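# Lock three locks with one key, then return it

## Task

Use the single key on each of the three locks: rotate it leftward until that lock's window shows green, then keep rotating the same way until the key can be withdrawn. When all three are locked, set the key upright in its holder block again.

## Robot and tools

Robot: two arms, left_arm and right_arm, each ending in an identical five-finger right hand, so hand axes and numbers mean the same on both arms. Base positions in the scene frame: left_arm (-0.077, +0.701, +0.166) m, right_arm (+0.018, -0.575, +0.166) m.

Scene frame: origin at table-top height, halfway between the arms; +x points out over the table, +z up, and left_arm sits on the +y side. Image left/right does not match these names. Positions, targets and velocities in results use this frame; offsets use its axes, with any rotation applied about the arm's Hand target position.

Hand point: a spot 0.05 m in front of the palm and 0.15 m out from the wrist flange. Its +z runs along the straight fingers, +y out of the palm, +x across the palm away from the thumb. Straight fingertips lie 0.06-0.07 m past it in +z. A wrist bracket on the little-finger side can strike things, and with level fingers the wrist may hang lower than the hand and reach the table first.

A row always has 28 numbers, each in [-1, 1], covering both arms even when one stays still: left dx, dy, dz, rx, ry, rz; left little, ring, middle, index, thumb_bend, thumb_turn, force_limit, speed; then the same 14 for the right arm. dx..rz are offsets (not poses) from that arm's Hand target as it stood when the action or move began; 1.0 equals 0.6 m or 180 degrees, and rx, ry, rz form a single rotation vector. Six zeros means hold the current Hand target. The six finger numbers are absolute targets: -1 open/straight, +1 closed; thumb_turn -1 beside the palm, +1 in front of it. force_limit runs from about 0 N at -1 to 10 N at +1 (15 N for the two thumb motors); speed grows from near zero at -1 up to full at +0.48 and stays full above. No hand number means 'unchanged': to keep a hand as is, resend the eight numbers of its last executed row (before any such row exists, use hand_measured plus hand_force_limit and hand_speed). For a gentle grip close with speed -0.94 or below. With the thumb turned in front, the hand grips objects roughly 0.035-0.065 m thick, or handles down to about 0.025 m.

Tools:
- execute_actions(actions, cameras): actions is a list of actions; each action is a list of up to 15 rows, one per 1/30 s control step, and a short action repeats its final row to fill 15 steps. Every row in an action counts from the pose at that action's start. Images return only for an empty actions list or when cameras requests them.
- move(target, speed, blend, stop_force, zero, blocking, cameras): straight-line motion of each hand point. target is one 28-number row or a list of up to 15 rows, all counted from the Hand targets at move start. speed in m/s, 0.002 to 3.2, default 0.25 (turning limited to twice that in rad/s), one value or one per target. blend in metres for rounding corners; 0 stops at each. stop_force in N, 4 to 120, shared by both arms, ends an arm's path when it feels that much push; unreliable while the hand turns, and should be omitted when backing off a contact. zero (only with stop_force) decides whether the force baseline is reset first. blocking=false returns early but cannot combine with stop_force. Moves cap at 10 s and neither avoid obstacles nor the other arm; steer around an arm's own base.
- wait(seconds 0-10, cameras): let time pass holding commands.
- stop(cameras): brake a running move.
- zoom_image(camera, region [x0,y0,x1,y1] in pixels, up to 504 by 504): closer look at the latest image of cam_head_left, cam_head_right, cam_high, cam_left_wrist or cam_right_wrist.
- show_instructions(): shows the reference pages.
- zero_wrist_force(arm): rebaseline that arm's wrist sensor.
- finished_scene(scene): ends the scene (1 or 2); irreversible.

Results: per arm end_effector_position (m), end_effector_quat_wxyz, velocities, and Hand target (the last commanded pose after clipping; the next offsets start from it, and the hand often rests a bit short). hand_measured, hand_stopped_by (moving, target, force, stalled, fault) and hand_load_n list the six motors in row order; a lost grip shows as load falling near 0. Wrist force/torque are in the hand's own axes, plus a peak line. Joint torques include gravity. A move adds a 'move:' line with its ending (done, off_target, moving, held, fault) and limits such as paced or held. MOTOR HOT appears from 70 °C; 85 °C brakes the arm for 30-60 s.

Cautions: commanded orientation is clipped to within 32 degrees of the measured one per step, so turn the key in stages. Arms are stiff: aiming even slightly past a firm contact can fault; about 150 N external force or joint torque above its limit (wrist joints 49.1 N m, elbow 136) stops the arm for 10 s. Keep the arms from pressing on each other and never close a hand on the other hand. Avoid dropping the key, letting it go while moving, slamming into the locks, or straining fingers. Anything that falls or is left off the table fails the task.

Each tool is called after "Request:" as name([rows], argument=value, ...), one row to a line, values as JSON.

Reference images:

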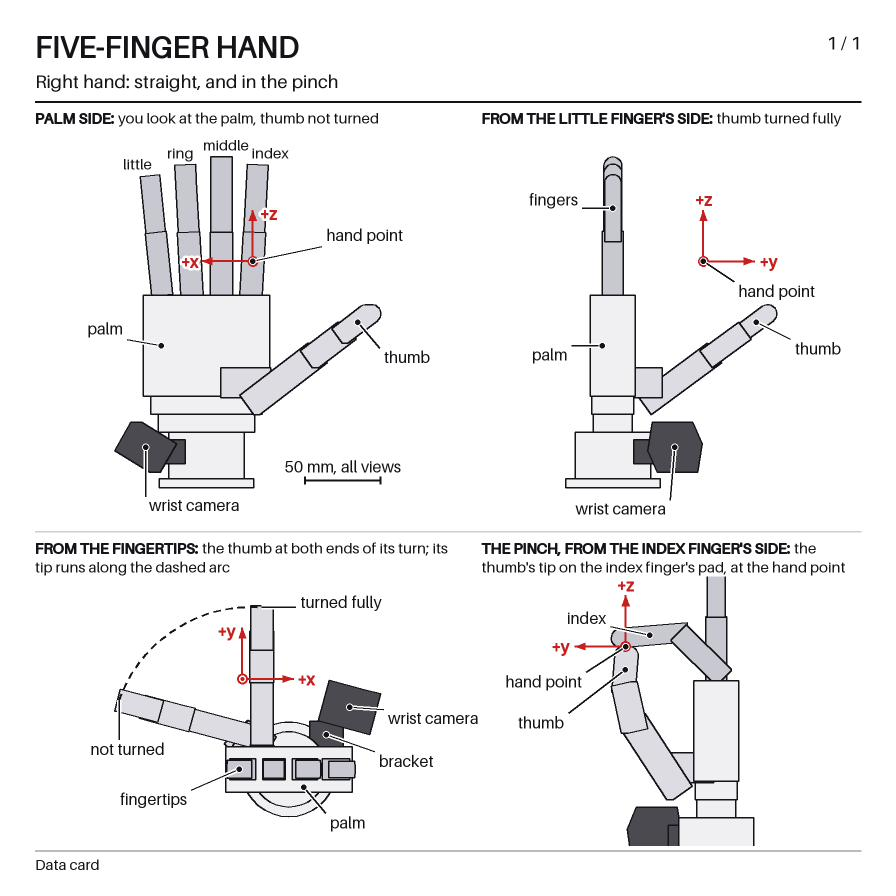

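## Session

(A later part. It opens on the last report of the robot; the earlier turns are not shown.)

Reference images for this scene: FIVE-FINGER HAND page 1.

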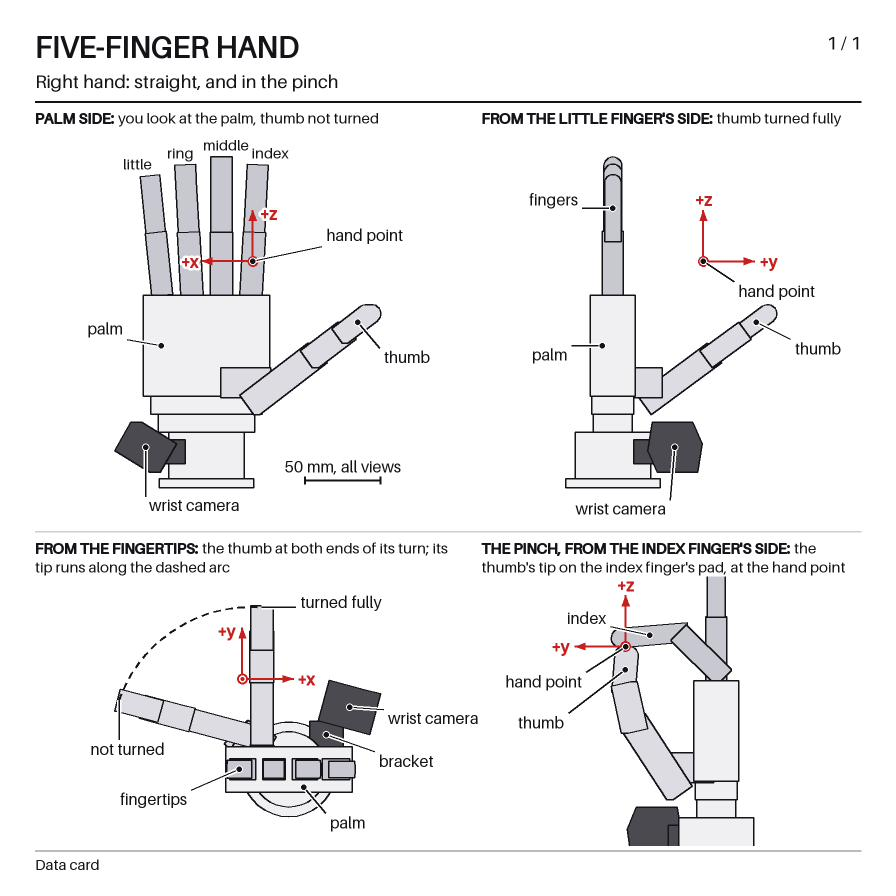

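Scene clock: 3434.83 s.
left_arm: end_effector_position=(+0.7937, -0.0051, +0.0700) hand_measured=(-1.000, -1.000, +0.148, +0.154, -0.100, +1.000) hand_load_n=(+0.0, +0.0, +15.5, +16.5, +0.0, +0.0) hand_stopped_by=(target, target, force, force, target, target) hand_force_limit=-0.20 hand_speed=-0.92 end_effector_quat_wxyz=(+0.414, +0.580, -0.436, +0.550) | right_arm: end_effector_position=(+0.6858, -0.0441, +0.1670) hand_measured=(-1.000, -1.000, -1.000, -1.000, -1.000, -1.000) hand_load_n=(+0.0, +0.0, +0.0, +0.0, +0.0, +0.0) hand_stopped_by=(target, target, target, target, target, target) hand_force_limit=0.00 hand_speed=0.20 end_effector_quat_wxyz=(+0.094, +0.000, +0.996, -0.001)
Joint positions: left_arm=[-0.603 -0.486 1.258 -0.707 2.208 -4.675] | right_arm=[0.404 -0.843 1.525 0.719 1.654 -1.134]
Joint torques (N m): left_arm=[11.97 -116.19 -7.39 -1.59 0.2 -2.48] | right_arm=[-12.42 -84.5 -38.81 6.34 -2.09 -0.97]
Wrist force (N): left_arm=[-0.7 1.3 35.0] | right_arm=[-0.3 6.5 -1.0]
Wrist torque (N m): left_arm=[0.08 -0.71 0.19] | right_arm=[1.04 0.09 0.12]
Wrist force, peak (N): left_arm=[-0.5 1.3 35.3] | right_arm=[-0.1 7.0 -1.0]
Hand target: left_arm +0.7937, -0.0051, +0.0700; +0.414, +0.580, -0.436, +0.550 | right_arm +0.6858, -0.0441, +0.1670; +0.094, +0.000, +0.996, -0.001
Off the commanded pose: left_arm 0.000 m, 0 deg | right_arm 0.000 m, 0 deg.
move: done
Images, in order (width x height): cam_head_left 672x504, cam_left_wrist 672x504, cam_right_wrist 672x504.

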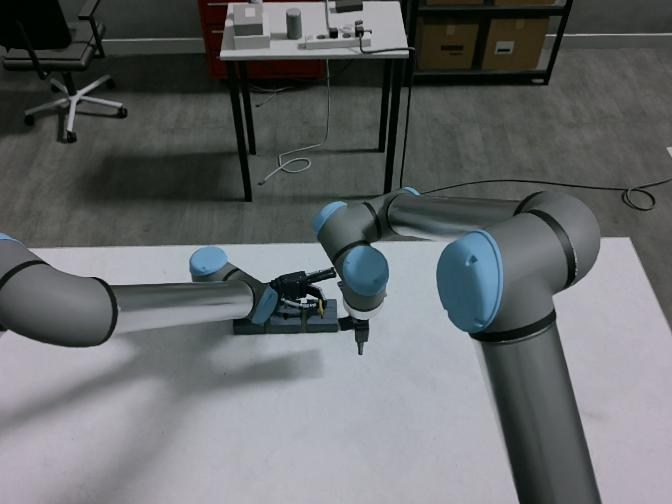

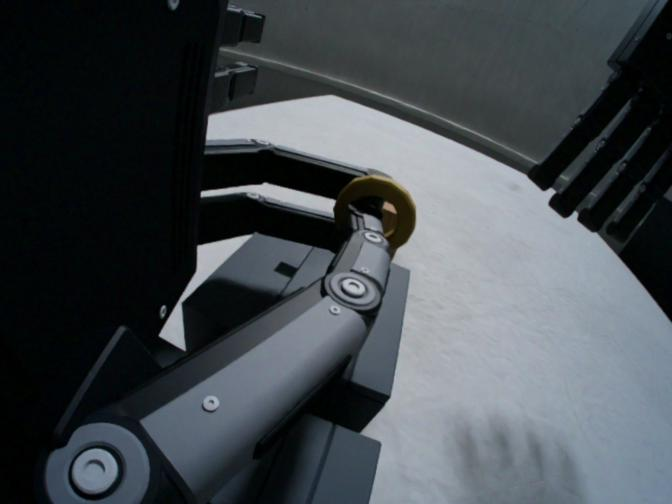

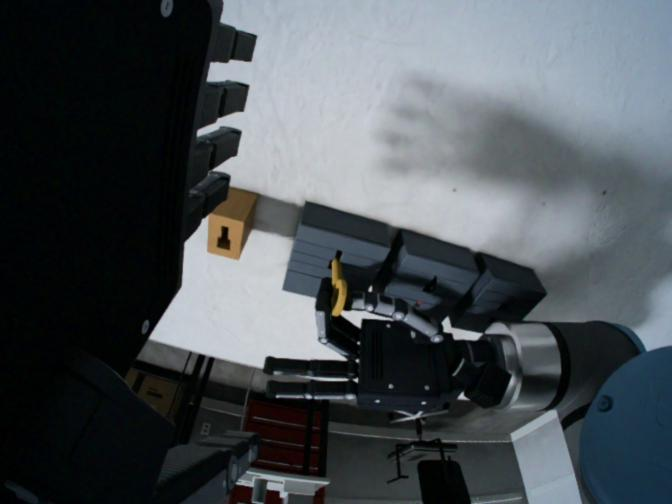

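Request:
execute_actions([
  [[0,0,0,0,0,0,-1,-1,-0.1,-0.1,-0.3,1,-0.2,-0.6,0,0,0,0,0,0,-1,-1,-1,-1,-1,-1,0,0.2]],
])

Request:
wait(seconds=1.5)

Request:
move([
  [0.0023, -0.0362, 0, 0, 0, -0.1111, -1, -1, -0.1, -0.1, -0.3, 1, -0.2, -0.6, 0, 0, 0, 0, 0, 0, -1, -1, -1, -1, -1, -1, 0, 0.2],
], speed=0.05, stop_force=10, cameras=["cam_left_wrist", "cam_head_left", "cam_right_wrist"])

Request:
zoom_image(camera="cam_left_wrist", region=[290, 140, 440, 252])

Request:
zoom_image(camera="cam_head_left", region=[290, 285, 350, 345])

Request:
zoom_image(camera="cam_right_wrist", region=[290, 230, 390, 340])

Scene clock: 3487.00 s.
left_arm: end_effector_position=(+0.7937, -0.0050, +0.0699) hand_measured=(-1.000, -1.000, -0.100, -0.100, -0.300, +1.000) hand_load_n=(+0.0, +0.0, +0.0, +0.0, +0.0, +0.5) hand_stopped_by=(target, target, target, target, target, target) hand_force_limit=-0.20 hand_speed=-0.60 end_effector_quat_wxyz=(+0.414, +0.580, -0.436, +0.550) | right_arm: end_effector_position=(+0.6858, -0.0441, +0.1670) hand_measured=(-1.000, -1.000, -1.000, -1.000, -1.000, -1.000) hand_load_n=(+0.0, +0.0, +0.0, +0.0, +0.0, +0.0) hand_stopped_by=(target, target, target, target, target, target) hand_force_limit=0.00 hand_speed=0.20 end_effector_quat_wxyz=(+0.094, +0.000, +0.996, -0.001)
Joint positions: left_arm=[-0.603 -0.486 1.258 -0.707 2.208 -4.675] | right_arm=[0.404 -0.843 1.525 0.719 1.654 -1.134]
Joint torques (N m): left_arm=[-11.65 -112.08 -43.58 -1.69 0.16 -1.78] | right_arm=[-12.2 -83.97 -39.47 6.33 -2.21 -0.8]
Wrist force (N): left_arm=[0.8 0.3 0.8] | right_arm=[-0.3 6.5 -0.9]
Wrist torque (N m): left_arm=[-0.07 -0.36 0.12] | right_arm=[1.05 0.08 0.11]
Wrist force, peak (N): left_arm=[-0.5 1.7 35.5] | right_arm=[-0.1 7.0 -1.0]
Hand target: left_arm +0.7937, -0.0051, +0.0700; +0.414, +0.580, -0.436, +0.550 | right_arm +0.6858, -0.0441, +0.1670; +0.094, +0.000, +0.996, -0.001
Off the commanded pose: left_arm 0.000 m, 0 deg | right_arm 0.000 m, 0 deg.

Scene clock: 3488.50 s.
left_arm: end_effector_position=(+0.7937, -0.0051, +0.0700) hand_measured=(-1.000, -1.000, -0.100, -0.100, -0.300, +1.000) hand_load_n=(+0.0, +0.0, +0.0, +0.0, +0.0, +0.0) hand_stopped_by=(target, target, target, target, target, target) hand_force_limit=-0.20 hand_speed=-0.60 end_effector_quat_wxyz=(+0.414, +0.580, -0.436, +0.550) | right_arm: end_effector_position=(+0.6858, -0.0441, +0.1670) hand_measured=(-1.000, -1.000, -1.000, -1.000, -1.000, -1.000) hand_load_n=(+0.0, +0.0, +0.0, +0.0, +0.0, +0.0) hand_stopped_by=(target, target, target, target, target, target) hand_force_limit=0.00 hand_speed=0.20 end_effector_quat_wxyz=(+0.094, +0.000, +0.996, -0.001)
Joint positions: left_arm=[-0.603 -0.486 1.258 -0.707 2.208 -4.675] | right_arm=[0.404 -0.843 1.525 0.719 1.654 -1.134]
Joint torques (N m): left_arm=[-13.59 -105.11 -43.25 -1.67 0.06 -0.64] | right_arm=[-11.79 -83.85 -39.41 6.37 -2.36 -0.65]
Wrist force (N): left_arm=[0.9 0.5 0.9] | right_arm=[0.2 6.5 -0.9]
Wrist torque (N m): left_arm=[-0.05 -0.40 0.14] | right_arm=[1.04 0.02 0.14]
Wrist force, peak (N): left_arm=[1.0 0.3 1.0] | right_arm=[0.0 7.0 -0.8]
Hand target: left_arm +0.7937, -0.0051, +0.0700; +0.414, +0.580, -0.436, +0.550 | right_arm +0.6858, -0.0441, +0.1670; +0.094, +0.000, +0.996, -0.001
Off the commanded pose: left_arm 0.000 m, 0 deg | right_arm 0.000 m, 0 deg.
wait: 1.50 s; at rest by 0.17 s

Scene clock: 3491.40 s.
left_arm: end_effector_position=(+0.7944, -0.0158, +0.0700) hand_measured=(-1.000, -1.000, -0.100, -0.100, -0.300, +1.000) hand_load_n=(+0.0, +0.0, +0.0, +0.0, +1.5, -0.5) hand_stopped_by=(target, target, target, target, target, target) hand_force_limit=-0.20 hand_speed=-0.60 end_effector_quat_wxyz=(+0.460, +0.540, -0.484, +0.512) | right_arm: end_effector_position=(+0.6858, -0.0441, +0.1670) hand_measured=(-1.000, -1.000, -1.000, -1.000, -1.000, -1.000) hand_load_n=(+0.0, +0.0, +0.0, +0.0, +0.0, +0.0) hand_stopped_by=(target, target, target, target, target, target) hand_force_limit=0.00 hand_speed=0.20 end_effector_quat_wxyz=(+0.094, +0.000, +0.996, -0.001)
Joint positions: left_arm=[-0.584 -0.42 1.106 -0.61 2.4 -4.657] | right_arm=[0.404 -0.843 1.525 0.719 1.654 -1.134]
Joint torques (N m): left_arm=[-22.05 -122.76 -23.68 -5.73 -1.87 -2.37] | right_arm=[-10.73 -84.05 -39.56 6.23 -2.32 -0.66]
Wrist force (N): left_arm=[2.4 -2.6 -7.4] | right_arm=[-0.2 6.7 -0.7]
Wrist torque (N m): left_arm=[-0.27 -0.36 0.03] | right_arm=[1.07 0.06 0.13]
Wrist force, peak (N): left_arm=[1.6 -3.1 -10.1] | right_arm=[-0.2 7.1 -0.7]
Hand target: left_arm +0.7944, -0.0158, +0.0700; +0.460, +0.540, -0.484, +0.512 (not the last commanded pose) | right_arm +0.6858, -0.0441, +0.1670; +0.094, +0.000, +0.996, -0.001
Off the commanded pose: left_arm 0.011 m, 10 deg | right_arm 0.000 m, 0 deg.
move: contact (left_arm)
Images, in order (width x height): cam_head_left 672x504, cam_left_wrist 672x504, cam_right_wrist 672x504.

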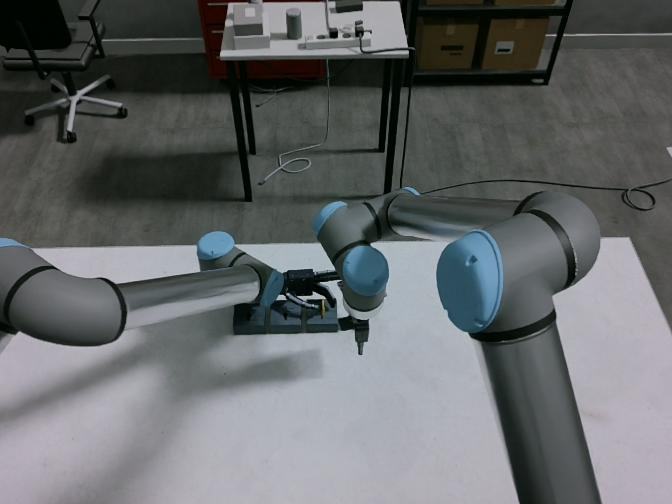

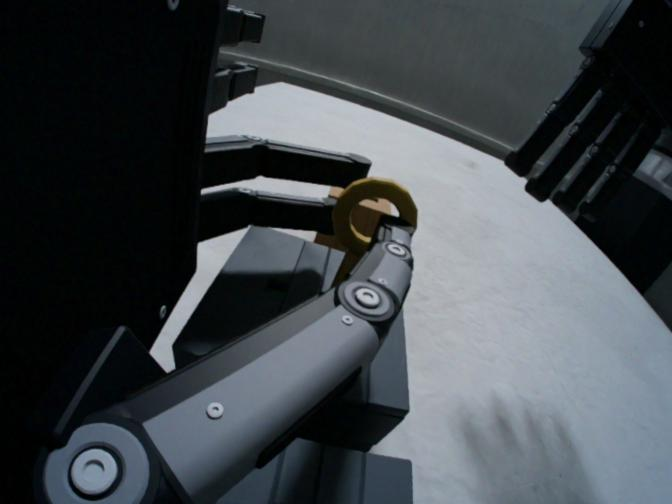

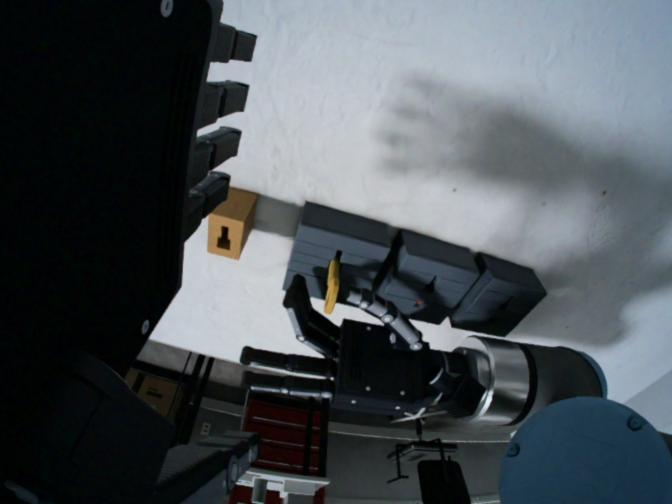

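Scaled by 3.360 from the camera's 672x504 image, which has a finer 960x720 frame.

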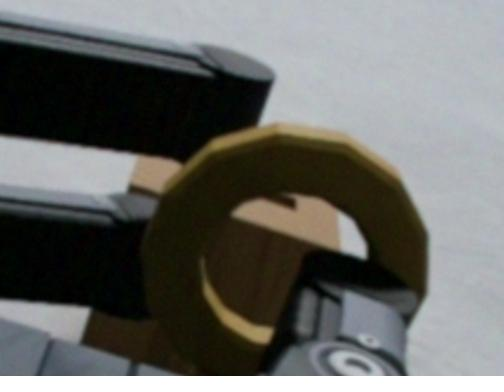

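Scaled by 8.400 from the camera's 672x504 image, which has a finer 960x720 frame.

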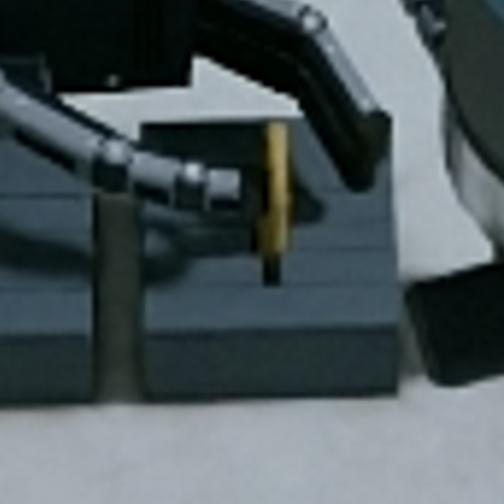

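Scaled by 4.582 from the camera's 672x504 image, which has a finer 960x720 frame.

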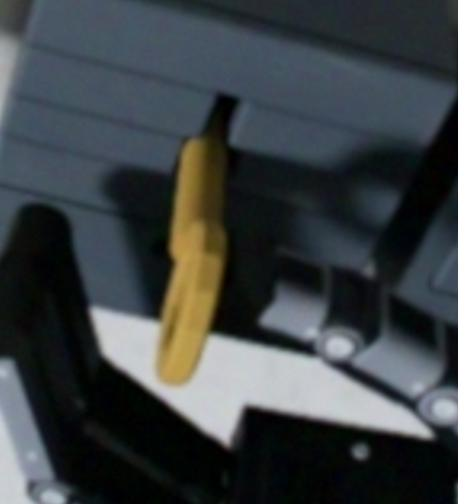

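Request:
execute_actions([
  [[0,0.005,0,0,0,0,-1,-1,-0.1,-0.1,-0.6,1,-0.2,-0.6,0,0,0,0,0,0,-1,-1,-1,-1,-1,-1,0,0.2]],
])

Request:
move(target=[0.0035, -0.0213, 0, 0, 0, -0.0222, -1, -1, -0.1, -0.1, -0.6, 1, -0.2, -0.6, 0, 0, 0, 0, 0, 0, -1, -1, -1, -1, -1, -1, 0, 0.2], speed=0.03, stop_force=7, cameras=["cam_left_wrist", "cam_head_left", "cam_right_wrist"])

Request:
zoom_image(camera="cam_left_wrist", region=[290, 140, 440, 252])

Request:
zoom_image(camera="cam_head_left", region=[290, 285, 350, 345])

Request:
zoom_image(camera="cam_right_wrist", region=[290, 230, 390, 340])

Scene clock: 3525.87 s.
left_arm: end_effector_position=(+0.7944, -0.0128, +0.0700) hand_measured=(-1.000, -1.000, -0.100, -0.100, -0.600, +1.000) hand_load_n=(+0.0, +0.0, +0.0, +0.0, +0.0, +0.0) hand_stopped_by=(target, target, target, target, target, target) hand_force_limit=-0.20 hand_speed=-0.60 end_effector_quat_wxyz=(+0.460, +0.540, -0.484, +0.512) | right_arm: end_effector_position=(+0.6858, -0.0441, +0.1670) hand_measured=(-1.000, -1.000, -1.000, -1.000, -1.000, -1.000) hand_load_n=(+0.0, +0.0, +0.0, +0.0, +0.0, +0.0) hand_stopped_by=(target, target, target, target, target, target) hand_force_limit=0.00 hand_speed=0.20 end_effector_quat_wxyz=(+0.094, +0.000, +0.996, -0.001)
Joint positions: left_arm=[-0.581 -0.422 1.111 -0.612 2.403 -4.656] | right_arm=[0.404 -0.843 1.525 0.719 1.654 -1.134]
Joint torques (N m): left_arm=[8.18 -123.36 -22.19 -5.16 2.27 3.37] | right_arm=[-13.07 -84.67 -39.11 6.19 -2.54 -1.04]
Wrist force (N): left_arm=[1.2 -0.2 0.7] | right_arm=[0.1 6.6 -1.0]
Wrist torque (N m): left_arm=[-0.12 -0.40 0.05] | right_arm=[1.06 0.02 0.14]
Wrist force, peak (N): left_arm=[2.6 -2.8 -7.7] | right_arm=[-0.2 7.2 -0.7]
Hand target: left_arm +0.7944, -0.0128, +0.0700; +0.460, +0.540, -0.484, +0.512 | right_arm +0.6858, -0.0441, +0.1670; +0.094, +0.000, +0.996, -0.001
Off the commanded pose: left_arm 0.000 m, 0 deg | right_arm 0.000 m, 0 deg.

Scene clock: 3527.90 s.
left_arm: end_effector_position=(+0.7965, -0.0256, +0.0700) hand_measured=(-1.000, -1.000, -0.100, -0.100, -0.600, +1.000) hand_load_n=(+0.0, +0.0, +0.0, +0.0, +1.0, +0.5) hand_stopped_by=(target, target, target, target, target, target) hand_force_limit=-0.20 hand_speed=-0.60 end_effector_quat_wxyz=(+0.478, +0.522, -0.503, +0.496) | right_arm: end_effector_position=(+0.6858, -0.0441, +0.1670) hand_measured=(-1.000, -1.000, -1.000, -1.000, -1.000, -1.000) hand_load_n=(+0.0, +0.0, +0.0, +0.0, +0.0, +0.0) hand_stopped_by=(target, target, target, target, target, target) hand_force_limit=0.00 hand_speed=0.20 end_effector_quat_wxyz=(+0.094, +0.000, +0.996, -0.001)
Joint positions: left_arm=[-0.581 -0.382 1.022 -0.556 2.472 -4.648] | right_arm=[0.404 -0.843 1.525 0.719 1.654 -1.134]
Joint torques (N m): left_arm=[-13.9 -107.38 -47.36 3.06 1.92 3.74] | right_arm=[-10.93 -82.85 -39.37 6.18 -2.12 -0.63]
Wrist force (N): left_arm=[2.1 0.3 -0.4] | right_arm=[-0.1 6.4 -0.9]
Wrist torque (N m): left_arm=[-0.11 -0.49 0.09] | right_arm=[1.02 0.05 0.12]
Wrist force, peak (N): left_arm=[2.5 0.2 -0.1] | right_arm=[0.4 6.8 -0.9]
Hand target: left_arm +0.7965, -0.0256, +0.0700; +0.478, +0.522, -0.503, +0.496 | right_arm +0.6858, -0.0441, +0.1670; +0.094, +0.000, +0.996, -0.001
Off the commanded pose: left_arm 0.000 m, 0 deg | right_arm 0.000 m, 0 deg.
move: done
Images, in order (width x height): cam_head_left 672x504, cam_left_wrist 672x504, cam_right_wrist 672x504.

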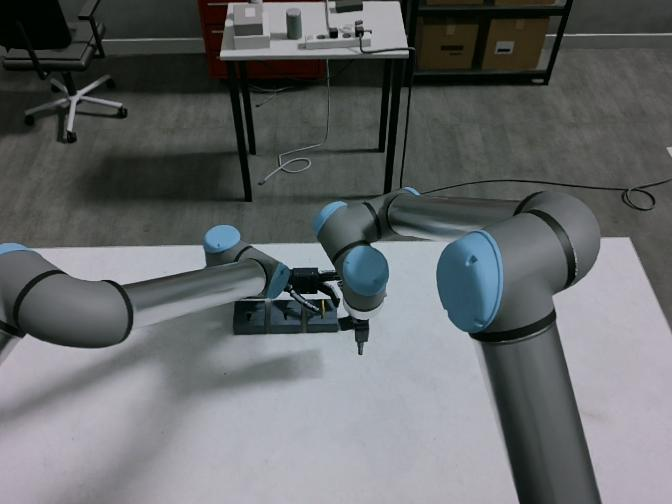

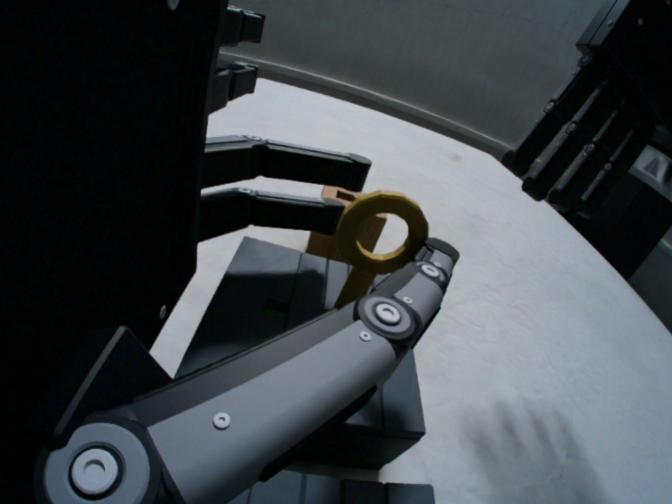

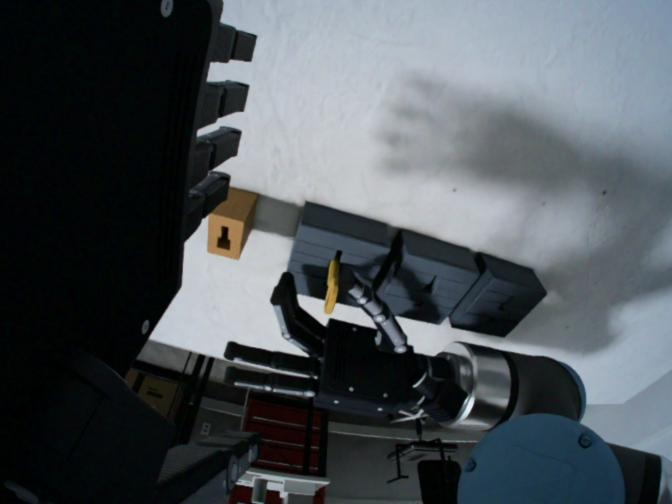

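Scaled by 3.360 from the camera's 672x504 image, which has a finer 960x720 frame.

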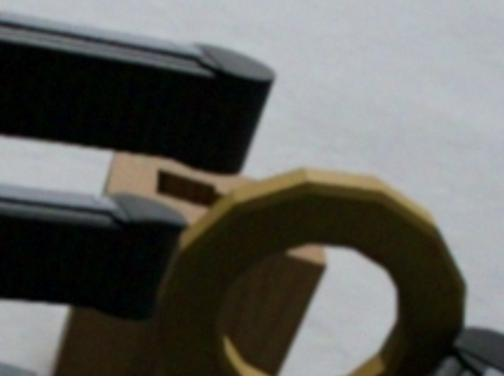

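Scaled by 8.400 from the camera's 672x504 image, which has a finer 960x720 frame.

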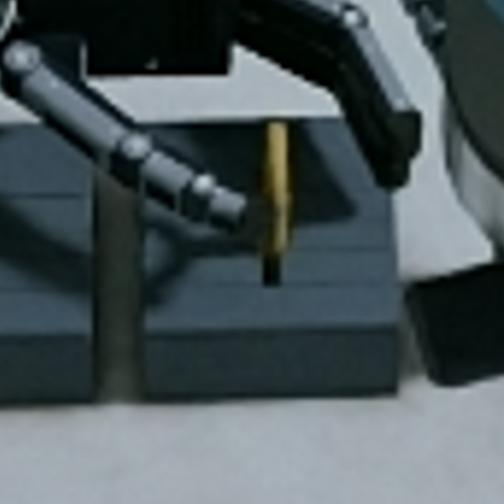

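Scaled by 4.582 from the camera's 672x504 image, which has a finer 960x720 frame.

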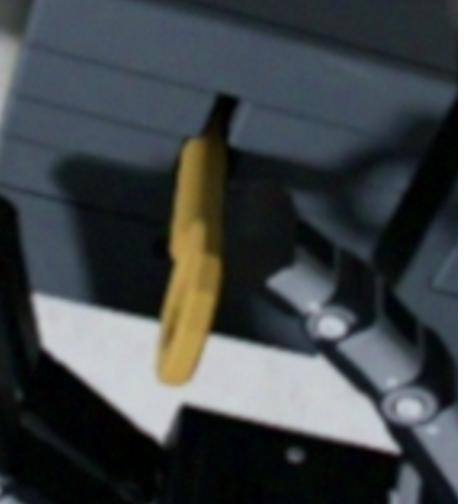

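Request:
zoom_image(camera="cam_left_wrist", region=[230, 260, 350, 350])

Scaled by 4.200 from the camera's 672x504 image, which has a finer 960x720 frame.

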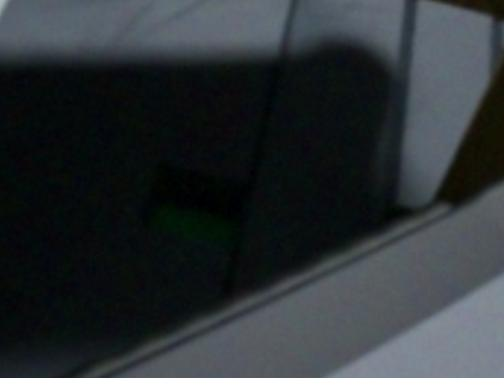

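Request:
move(target=[0, -0.0167, 0, 0, 0, 0, -1, -1, -0.1, -0.1, -0.6, 1, -0.2, -0.6, 0, 0, 0, 0, 0, 0, -1, -1, -1, -1, -1, -1, 0, 0.2], speed=0.02, stop_force=6)

Request:
execute_actions([
  [[0,0,0,0,0,0,-1,-1,0.75,0.75,-0.6,1,-0.4,-0.85,0,0,0,0,0,0,-1,-1,-1,-1,-1,-1,0,0.2]],
])

Request:
wait(seconds=4, cameras=["cam_left_wrist", "cam_head_left", "cam_right_wrist"])

Request:
zoom_image(camera="cam_left_wrist", region=[290, 140, 490, 290])

Request:
zoom_image(camera="cam_head_left", region=[290, 285, 350, 345])

Request:
zoom_image(camera="cam_right_wrist", region=[290, 230, 390, 340])

Scene clock: 3550.20 s.
left_arm: end_effector_position=(+0.7965, -0.0356, +0.0700) hand_measured=(-1.000, -1.000, -0.100, -0.100, -0.600, +1.000) hand_load_n=(+0.0, +0.0, +0.0, +0.0, +0.0, +0.0) hand_stopped_by=(target, target, target, target, target, target) hand_force_limit=-0.20 hand_speed=-0.60 end_effector_quat_wxyz=(+0.478, +0.522, -0.503, +0.496) | right_arm: end_effector_position=(+0.6858, -0.0441, +0.1670) hand_measured=(-1.000, -1.000, -1.000, -1.000, -1.000, -1.000) hand_load_n=(+0.0, +0.0, +0.0, +0.0, +0.0, +0.0) hand_stopped_by=(target, target, target, target, target, target) hand_force_limit=0.00 hand_speed=0.20 end_effector_quat_wxyz=(+0.094, +0.000, +0.996, -0.001)
Joint positions: left_arm=[-0.589 -0.376 1.007 -0.549 2.464 -4.649] | right_arm=[0.404 -0.843 1.525 0.719 1.654 -1.134]
Joint torques (N m): left_arm=[-12.23 -107.38 -47.39 3.01 -1.92 -2.49] | right_arm=[-11.01 -82.93 -39.33 6.22 -2.41 -0.94]
Wrist force (N): left_arm=[1.5 0.1 1.2] | right_arm=[-0.1 6.4 -0.9]
Wrist torque (N m): left_arm=[-0.12 -0.53 0.25] | right_arm=[1.03 0.06 0.12]
Wrist force, peak (N): left_arm=[0.7 2.1 -3.6] | right_arm=[-0.1 7.0 -0.9]
Hand target: left_arm +0.7965, -0.0356, +0.0700; +0.478, +0.522, -0.503, +0.496 | right_arm +0.6858, -0.0441, +0.1670; +0.094, +0.000, +0.996, -0.001
Off the commanded pose: left_arm 0.000 m, 0 deg | right_arm 0.000 m, 0 deg.
move: done

Scene clock: 3551.97 s.
left_arm: end_effector_position=(+0.7964, -0.0356, +0.0700) hand_measured=(-1.000, -1.000, +0.524, +0.496, -0.602, +1.000) hand_load_n=(+0.0, +0.0, +4.5, +1.5, +4.0, +0.5) hand_stopped_by=(target, target, force, force, target, target) hand_force_limit=-0.40 hand_speed=-0.85 end_effector_quat_wxyz=(+0.478, +0.522, -0.503, +0.496) | right_arm: end_effector_position=(+0.6858, -0.0441, +0.1670) hand_measured=(-1.000, -1.000, -1.000, -1.000, -1.000, -1.000) hand_load_n=(+0.0, +0.0, +0.0, +0.0, +0.0, +0.0) hand_stopped_by=(target, target, target, target, target, target) hand_force_limit=0.00 hand_speed=0.20 end_effector_quat_wxyz=(+0.094, +0.000, +0.996, -0.001)
Joint positions: left_arm=[-0.589 -0.376 1.007 -0.549 2.464 -4.649] | right_arm=[0.404 -0.843 1.525 0.719 1.654 -1.134]
Joint torques (N m): left_arm=[-3.22 -110.29 -46.24 2.63 -0.96 -2.49] | right_arm=[-10.63 -83.98 -38.82 6.02 -2.24 -1.05]
Wrist force (N): left_arm=[2.6 5.7 1.8] | right_arm=[0.1 6.4 -0.6]
Wrist torque (N m): left_arm=[0.01 -0.54 0.35] | right_arm=[1.01 0.01 0.13]
Wrist force, peak (N): left_arm=[1.9 6.3 2.3] | right_arm=[-0.3 6.9 -1.0]
Hand target: left_arm +0.7965, -0.0356, +0.0700; +0.478, +0.522, -0.503, +0.496 | right_arm +0.6858, -0.0441, +0.1670; +0.094, +0.000, +0.996, -0.001
Off the commanded pose: left_arm 0.000 m, 0 deg | right_arm 0.000 m, 0 deg.

Scene clock: 3555.97 s.
left_arm: end_effector_position=(+0.7965, -0.0356, +0.0700) hand_measured=(-1.000, -1.000, +0.524, +0.496, -0.602, +1.000) hand_load_n=(+0.0, +0.0, +4.5, +1.5, +4.0, +0.5) hand_stopped_by=(target, target, force, force, target, target) hand_force_limit=-0.40 hand_speed=-0.85 end_effector_quat_wxyz=(+0.478, +0.522, -0.503, +0.496) | right_arm: end_effector_position=(+0.6858, -0.0441, +0.1670) hand_measured=(-1.000, -1.000, -1.000, -1.000, -1.000, -1.000) hand_load_n=(+0.0, +0.0, +0.0, +0.0, +0.0, +0.0) hand_stopped_by=(target, target, target, target, target, target) hand_force_limit=0.00 hand_speed=0.20 end_effector_quat_wxyz=(+0.094, +0.000, +0.996, -0.001)
Joint positions: left_arm=[-0.589 -0.376 1.007 -0.549 2.464 -4.649] | right_arm=[0.404 -0.843 1.525 0.719 1.654 -1.134]
Joint torques (N m): left_arm=[10.74 -118.88 -44.82 -2.79 0.48 -1.27] | right_arm=[-12.74 -81.96 -39.53 6.1 -2.19 -0.92]
Wrist force (N): left_arm=[2.6 5.9 1.7] | right_arm=[-0.2 6.5 -0.8]
Wrist torque (N m): left_arm=[0.04 -0.53 0.35] | right_arm=[1.03 0.06 0.12]
Wrist force, peak (N): left_arm=[2.8 6.2 2.3] | right_arm=[0.0 6.9 -0.9]
Hand target: left_arm +0.7965, -0.0356, +0.0700; +0.478, +0.522, -0.503, +0.496 | right_arm +0.6858, -0.0441, +0.1670; +0.094, +0.000, +0.996, -0.001
Off the commanded pose: left_arm 0.000 m, 0 deg | right_arm 0.000 m, 0 deg.
wait: 4.00 s; at rest by 0.17 s
Images, in order (width x height): cam_head_left 672x504, cam_left_wrist 672x504, cam_right_wrist 672x504.

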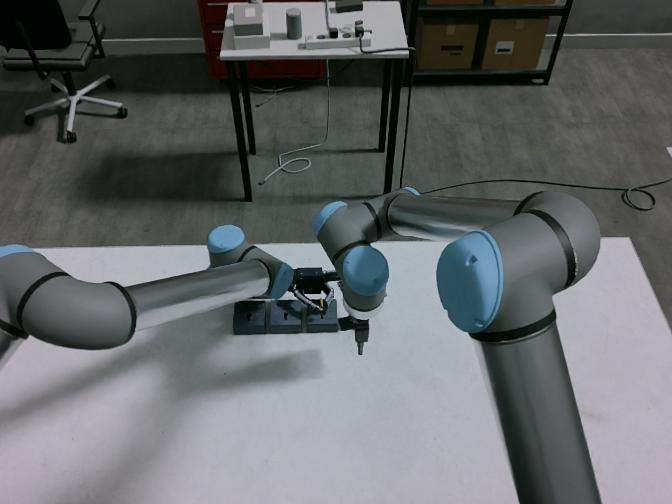

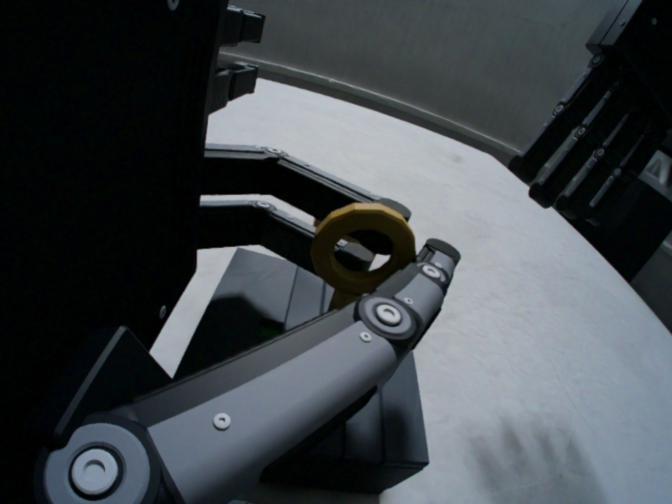

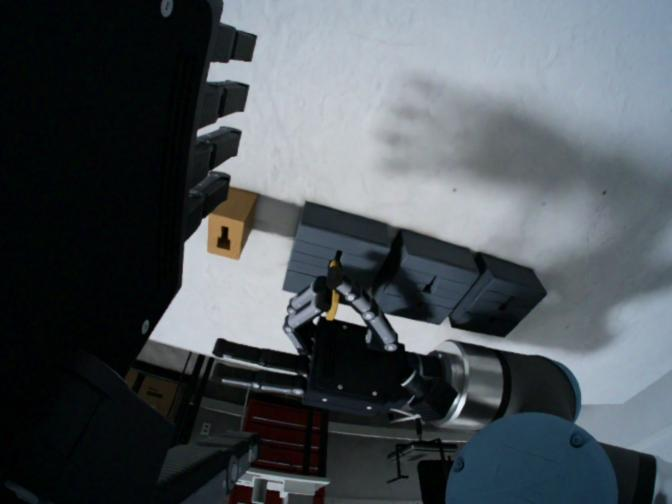

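Scaled by 2.520 from the camera's 672x504 image, which has a finer 960x720 frame.

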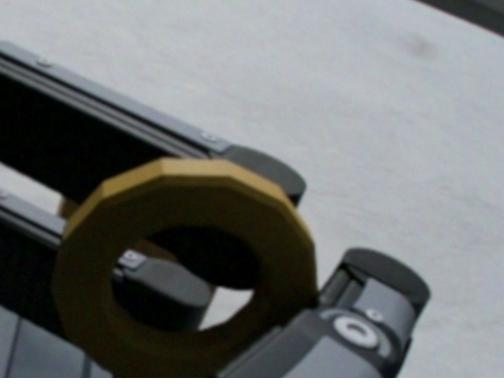

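Scaled by 8.400 from the camera's 672x504 image, which has a finer 960x720 frame.

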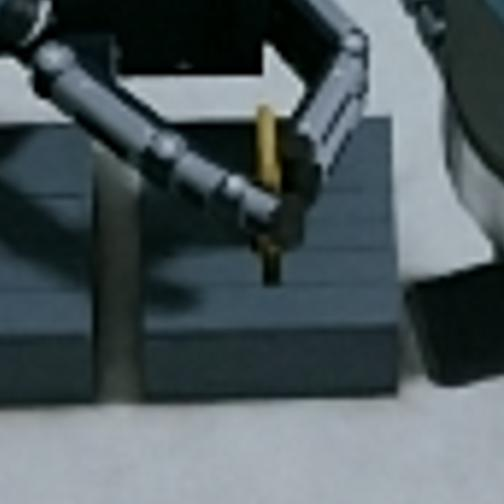

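Scaled by 4.582 from the camera's 672x504 image, which has a finer 960x720 frame.

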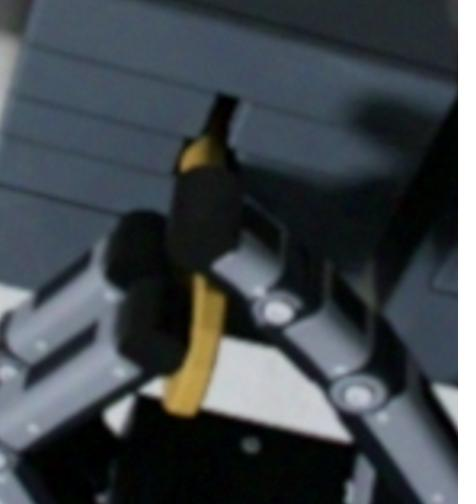

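Request:
execute_actions([
  [[0,0,0,0,0,0,-1,-1,-0.1,-0.1,-0.6,1,-0.2,-0.3,0,0,0,0,0,0,-1,-1,-1,-1,-1,-1,0,0.2]],
])

Request:
move(target=[-0.0017, 0.025, 0, 0, 0, 0, -1, -1, -0.1, -0.1, -0.6, 1, -0.2, -0.3, 0, 0, 0, 0, 0, 0, -1, -1, -1, -1, -1, -1, 0, 0.2], speed=0.05, stop_force=8)

Request:
execute_actions([
  [[0,0,0,0,0,0,-1,-1,-0.1,-0.1,-0.35,1,-0.2,-0.3,0,0,0,0,0,0,-1,-1,-1,-1,-1,-1,0,0.2]],
])

Request:
move(target=[0, -0.02, 0, 0, 0, 0, -1, -1, -0.1, -0.1, -0.35, 1, -0.2, -0.3, 0, 0, 0, 0, 0, 0, -1, -1, -1, -1, -1, -1, 0, 0.2], speed=0.02, stop_force=6, cameras=["cam_left_wrist", "cam_head_left", "cam_right_wrist"])

Request:
zoom_image(camera="cam_left_wrist", region=[290, 140, 490, 290])

Request:
zoom_image(camera="cam_head_left", region=[290, 285, 350, 345])

Request:
zoom_image(camera="cam_right_wrist", region=[290, 230, 390, 340])

Scene clock: 3583.17 s.
left_arm: end_effector_position=(+0.7965, -0.0356, +0.0700) hand_measured=(-1.000, -1.000, -0.100, -0.100, -0.602, +1.000) hand_load_n=(+0.0, +0.0, +0.0, +0.0, +4.0, +1.0) hand_stopped_by=(target, target, target, target, target, target) hand_force_limit=-0.20 hand_speed=-0.30 end_effector_quat_wxyz=(+0.478, +0.522, -0.503, +0.496) | right_arm: end_effector_position=(+0.6858, -0.0441, +0.1670) hand_measured=(-1.000, -1.000, -1.000, -1.000, -1.000, -1.000) hand_load_n=(+0.0, +0.0, +0.0, +0.0, +0.0, +0.0) hand_stopped_by=(target, target, target, target, target, target) hand_force_limit=0.00 hand_speed=0.20 end_effector_quat_wxyz=(+0.094, +0.000, +0.996, -0.001)
Joint positions: left_arm=[-0.589 -0.376 1.007 -0.549 2.464 -4.649] | right_arm=[0.404 -0.843 1.525 0.719 1.654 -1.134]
Joint torques (N m): left_arm=[7.55 -124.62 -42.45 -4.32 0.38 -0.27] | right_arm=[-12.41 -84.41 -38.87 6.47 -2.32 -0.82]
Wrist force (N): left_arm=[2.6 4.4 0.3] | right_arm=[-0.1 6.9 -1.1]
Wrist torque (N m): left_arm=[-0.01 -0.54 0.33] | right_arm=[1.11 0.05 0.14]
Wrist force, peak (N): left_arm=[3.1 6.1 1.9] | right_arm=[0.1 7.0 -0.8]
Hand target: left_arm +0.7965, -0.0356, +0.0700; +0.478, +0.522, -0.503, +0.496 | right_arm +0.6858, -0.0441, +0.1670; +0.094, +0.000, +0.996, -0.001
Off the commanded pose: left_arm 0.000 m, 0 deg | right_arm 0.000 m, 0 deg.

Scene clock: 3584.53 s.
left_arm: end_effector_position=(+0.7954, -0.0206, +0.0700) hand_measured=(-1.000, -1.000, -0.100, -0.100, -0.600, +1.000) hand_load_n=(+0.0, +0.0, +0.0, +0.0, +0.0, +0.0) hand_stopped_by=(target, target, target, target, target, target) hand_force_limit=-0.20 hand_speed=-0.30 end_effector_quat_wxyz=(+0.478, +0.522, -0.503, +0.496) | right_arm: end_effector_position=(+0.6858, -0.0441, +0.1670) hand_measured=(-1.000, -1.000, -1.000, -1.000, -1.000, -1.000) hand_load_n=(+0.0, +0.0, +0.0, +0.0, +0.0, +0.0) hand_stopped_by=(target, target, target, target, target, target) hand_force_limit=0.00 hand_speed=0.20 end_effector_quat_wxyz=(+0.094, +0.000, +0.996, -0.001)
Joint positions: left_arm=[-0.578 -0.387 1.033 -0.562 2.475 -4.647] | right_arm=[0.404 -0.843 1.525 0.719 1.654 -1.134]
Joint torques (N m): left_arm=[7.29 -128.35 -23.5 -4.76 2.17 3.61] | right_arm=[-11.43 -83.99 -38.81 6.31 -2.44 -0.81]
Wrist force (N): left_arm=[1.9 0.2 0.9] | right_arm=[0.0 6.1 -1.1]
Wrist torque (N m): left_arm=[-0.07 -0.57 0.10] | right_arm=[1.00 0.04 0.12]
Wrist force, peak (N): left_arm=[1.1 5.2 0.3] | right_arm=[0.1 7.0 -0.7]
Hand target: left_arm +0.7954, -0.0206, +0.0700; +0.478, +0.522, -0.503, +0.496 | right_arm +0.6858, -0.0441, +0.1670; +0.094, +0.000, +0.996, -0.001
Off the commanded pose: left_arm 0.000 m, 0 deg | right_arm 0.000 m, 0 deg.
move: done

Scene clock: 3585.23 s.
left_arm: end_effector_position=(+0.7954, -0.0206, +0.0699) hand_measured=(-1.000, -1.000, -0.100, -0.100, -0.476, +1.000) hand_load_n=(+0.0, +0.0, +0.0, +0.0, +5.5, +0.0) hand_stopped_by=(target, target, target, target, force, target) hand_force_limit=-0.20 hand_speed=-0.30 end_effector_quat_wxyz=(+0.478, +0.522, -0.503, +0.496) | right_arm: end_effector_position=(+0.6858, -0.0441, +0.1670) hand_measured=(-1.000, -1.000, -1.000, -1.000, -1.000, -1.000) hand_load_n=(+0.0, +0.0, +0.0, +0.0, +0.0, +0.0) hand_stopped_by=(target, target, target, target, target, target) hand_force_limit=0.00 hand_speed=0.20 end_effector_quat_wxyz=(+0.094, +0.000, +0.996, -0.001)
Joint positions: left_arm=[-0.578 -0.387 1.033 -0.562 2.475 -4.647] | right_arm=[0.404 -0.843 1.525 0.719 1.654 -1.134]
Joint torques (N m): left_arm=[5.63 -126.36 -32.74 -4.95 -2.1 3.28] | right_arm=[-11.69 -84.03 -39.64 6.36 -2.15 -0.9]
Wrist force (N): left_arm=[3.4 5.4 0.3] | right_arm=[0.0 6.6 -1.0]
Wrist torque (N m): left_arm=[-0.01 -0.58 0.18] | right_arm=[1.05 0.04 0.13]
Wrist force, peak (N): left_arm=[2.3 6.4 -0.1] | right_arm=[0.0 6.8 -1.2]
Hand target: left_arm +0.7954, -0.0206, +0.0700; +0.478, +0.522, -0.503, +0.496 | right_arm +0.6858, -0.0441, +0.1670; +0.094, +0.000, +0.996, -0.001
Off the commanded pose: left_arm 0.000 m, 0 deg | right_arm 0.000 m, 0 deg.

Scene clock: 3586.80 s.
left_arm: end_effector_position=(+0.7954, -0.0281, +0.0700) hand_measured=(-1.000, -1.000, -0.100, -0.100, -0.476, +1.000) hand_load_n=(+0.0, -0.5, +0.0, +0.0, +8.5, +1.0) hand_stopped_by=(target, target, target, target, force, target) hand_force_limit=-0.20 hand_speed=-0.30 end_effector_quat_wxyz=(+0.478, +0.522, -0.503, +0.496) | right_arm: end_effector_position=(+0.6858, -0.0441, +0.1670) hand_measured=(-1.000, -1.000, -1.000, -1.000, -1.000, -1.000) hand_load_n=(+0.0, +0.0, +0.0, +0.0, +0.0, +0.0) hand_stopped_by=(target, target, target, target, target, target) hand_force_limit=0.00 hand_speed=0.20 end_effector_quat_wxyz=(+0.094, +0.000, +0.996, -0.001)
Joint positions: left_arm=[-0.584 -0.382 1.021 -0.556 2.469 -4.648] | right_arm=[0.404 -0.843 1.525 0.719 1.654 -1.134]
Joint torques (N m): left_arm=[13.83 -127.01 -26.54 -6.14 -0.22 2.54] | right_arm=[-11.12 -84.7 -39.61 6.15 -2.32 -0.71]
Wrist force (N): left_arm=[2.6 9.3 0.0] | right_arm=[0.2 6.7 -1.1]
Wrist torque (N m): left_arm=[0.04 -0.54 0.40] | right_arm=[1.08 0.02 0.15]
Wrist force, peak (N): left_arm=[1.3 10.0 -0.6] | right_arm=[-0.2 6.8 -0.9]
Hand target: left_arm +0.7954, -0.0281, +0.0700; +0.478, +0.522, -0.503, +0.496 (not the last commanded pose) | right_arm +0.6858, -0.0441, +0.1670; +0.094, +0.000, +0.996, -0.001
Off the commanded pose: left_arm 0.005 m, 0 deg | right_arm 0.000 m, 0 deg.
move: contact (left_arm)
Images, in order (width x height): cam_head_left 672x504, cam_left_wrist 672x504, cam_right_wrist 672x504.

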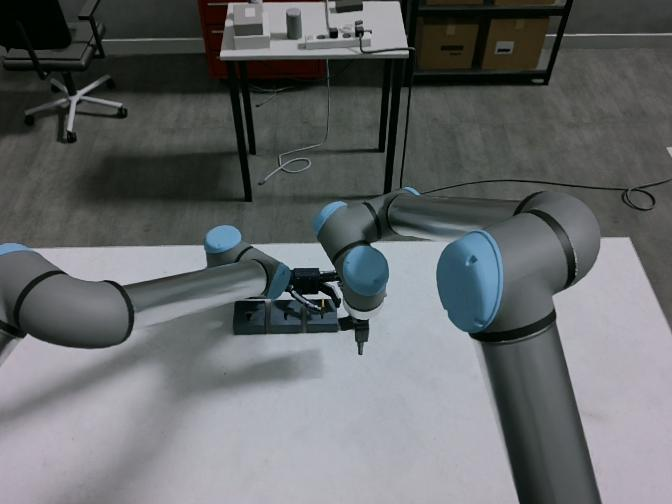

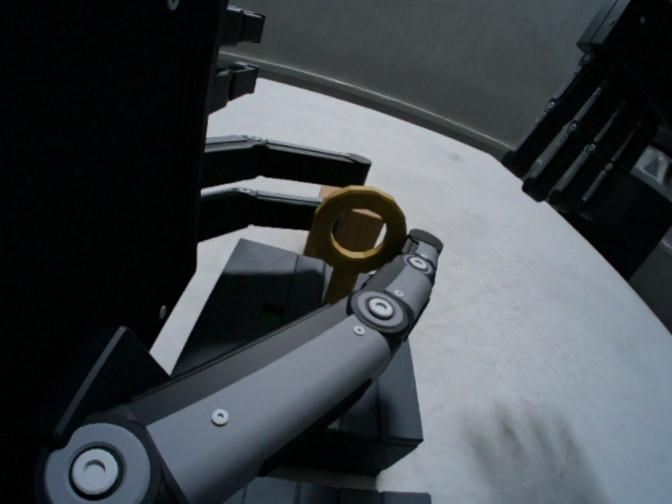

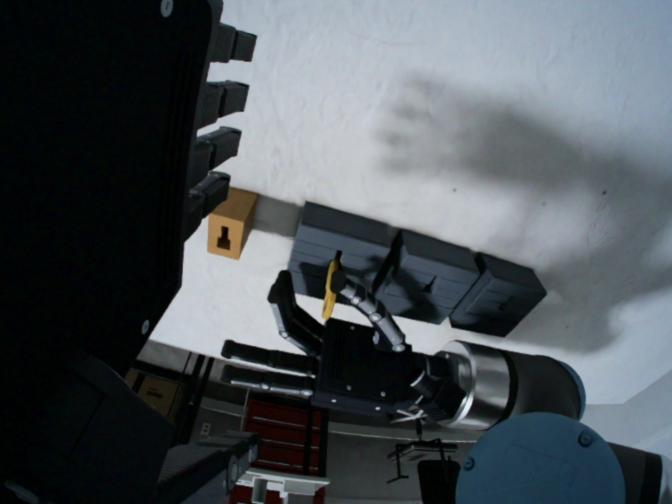

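Scaled by 2.520 from the camera's 672x504 image, which has a finer 960x720 frame.

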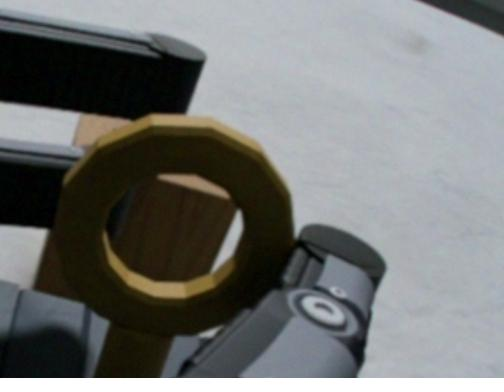

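Scaled by 8.400 from the camera's 672x504 image, which has a finer 960x720 frame.

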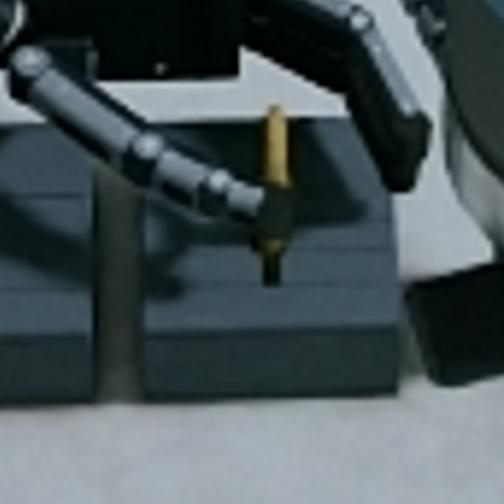

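Scaled by 4.582 from the camera's 672x504 image, which has a finer 960x720 frame.

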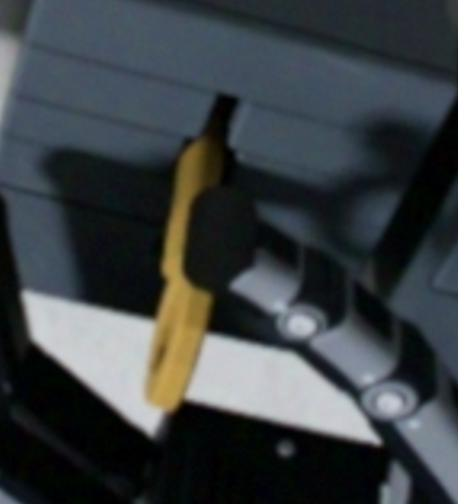

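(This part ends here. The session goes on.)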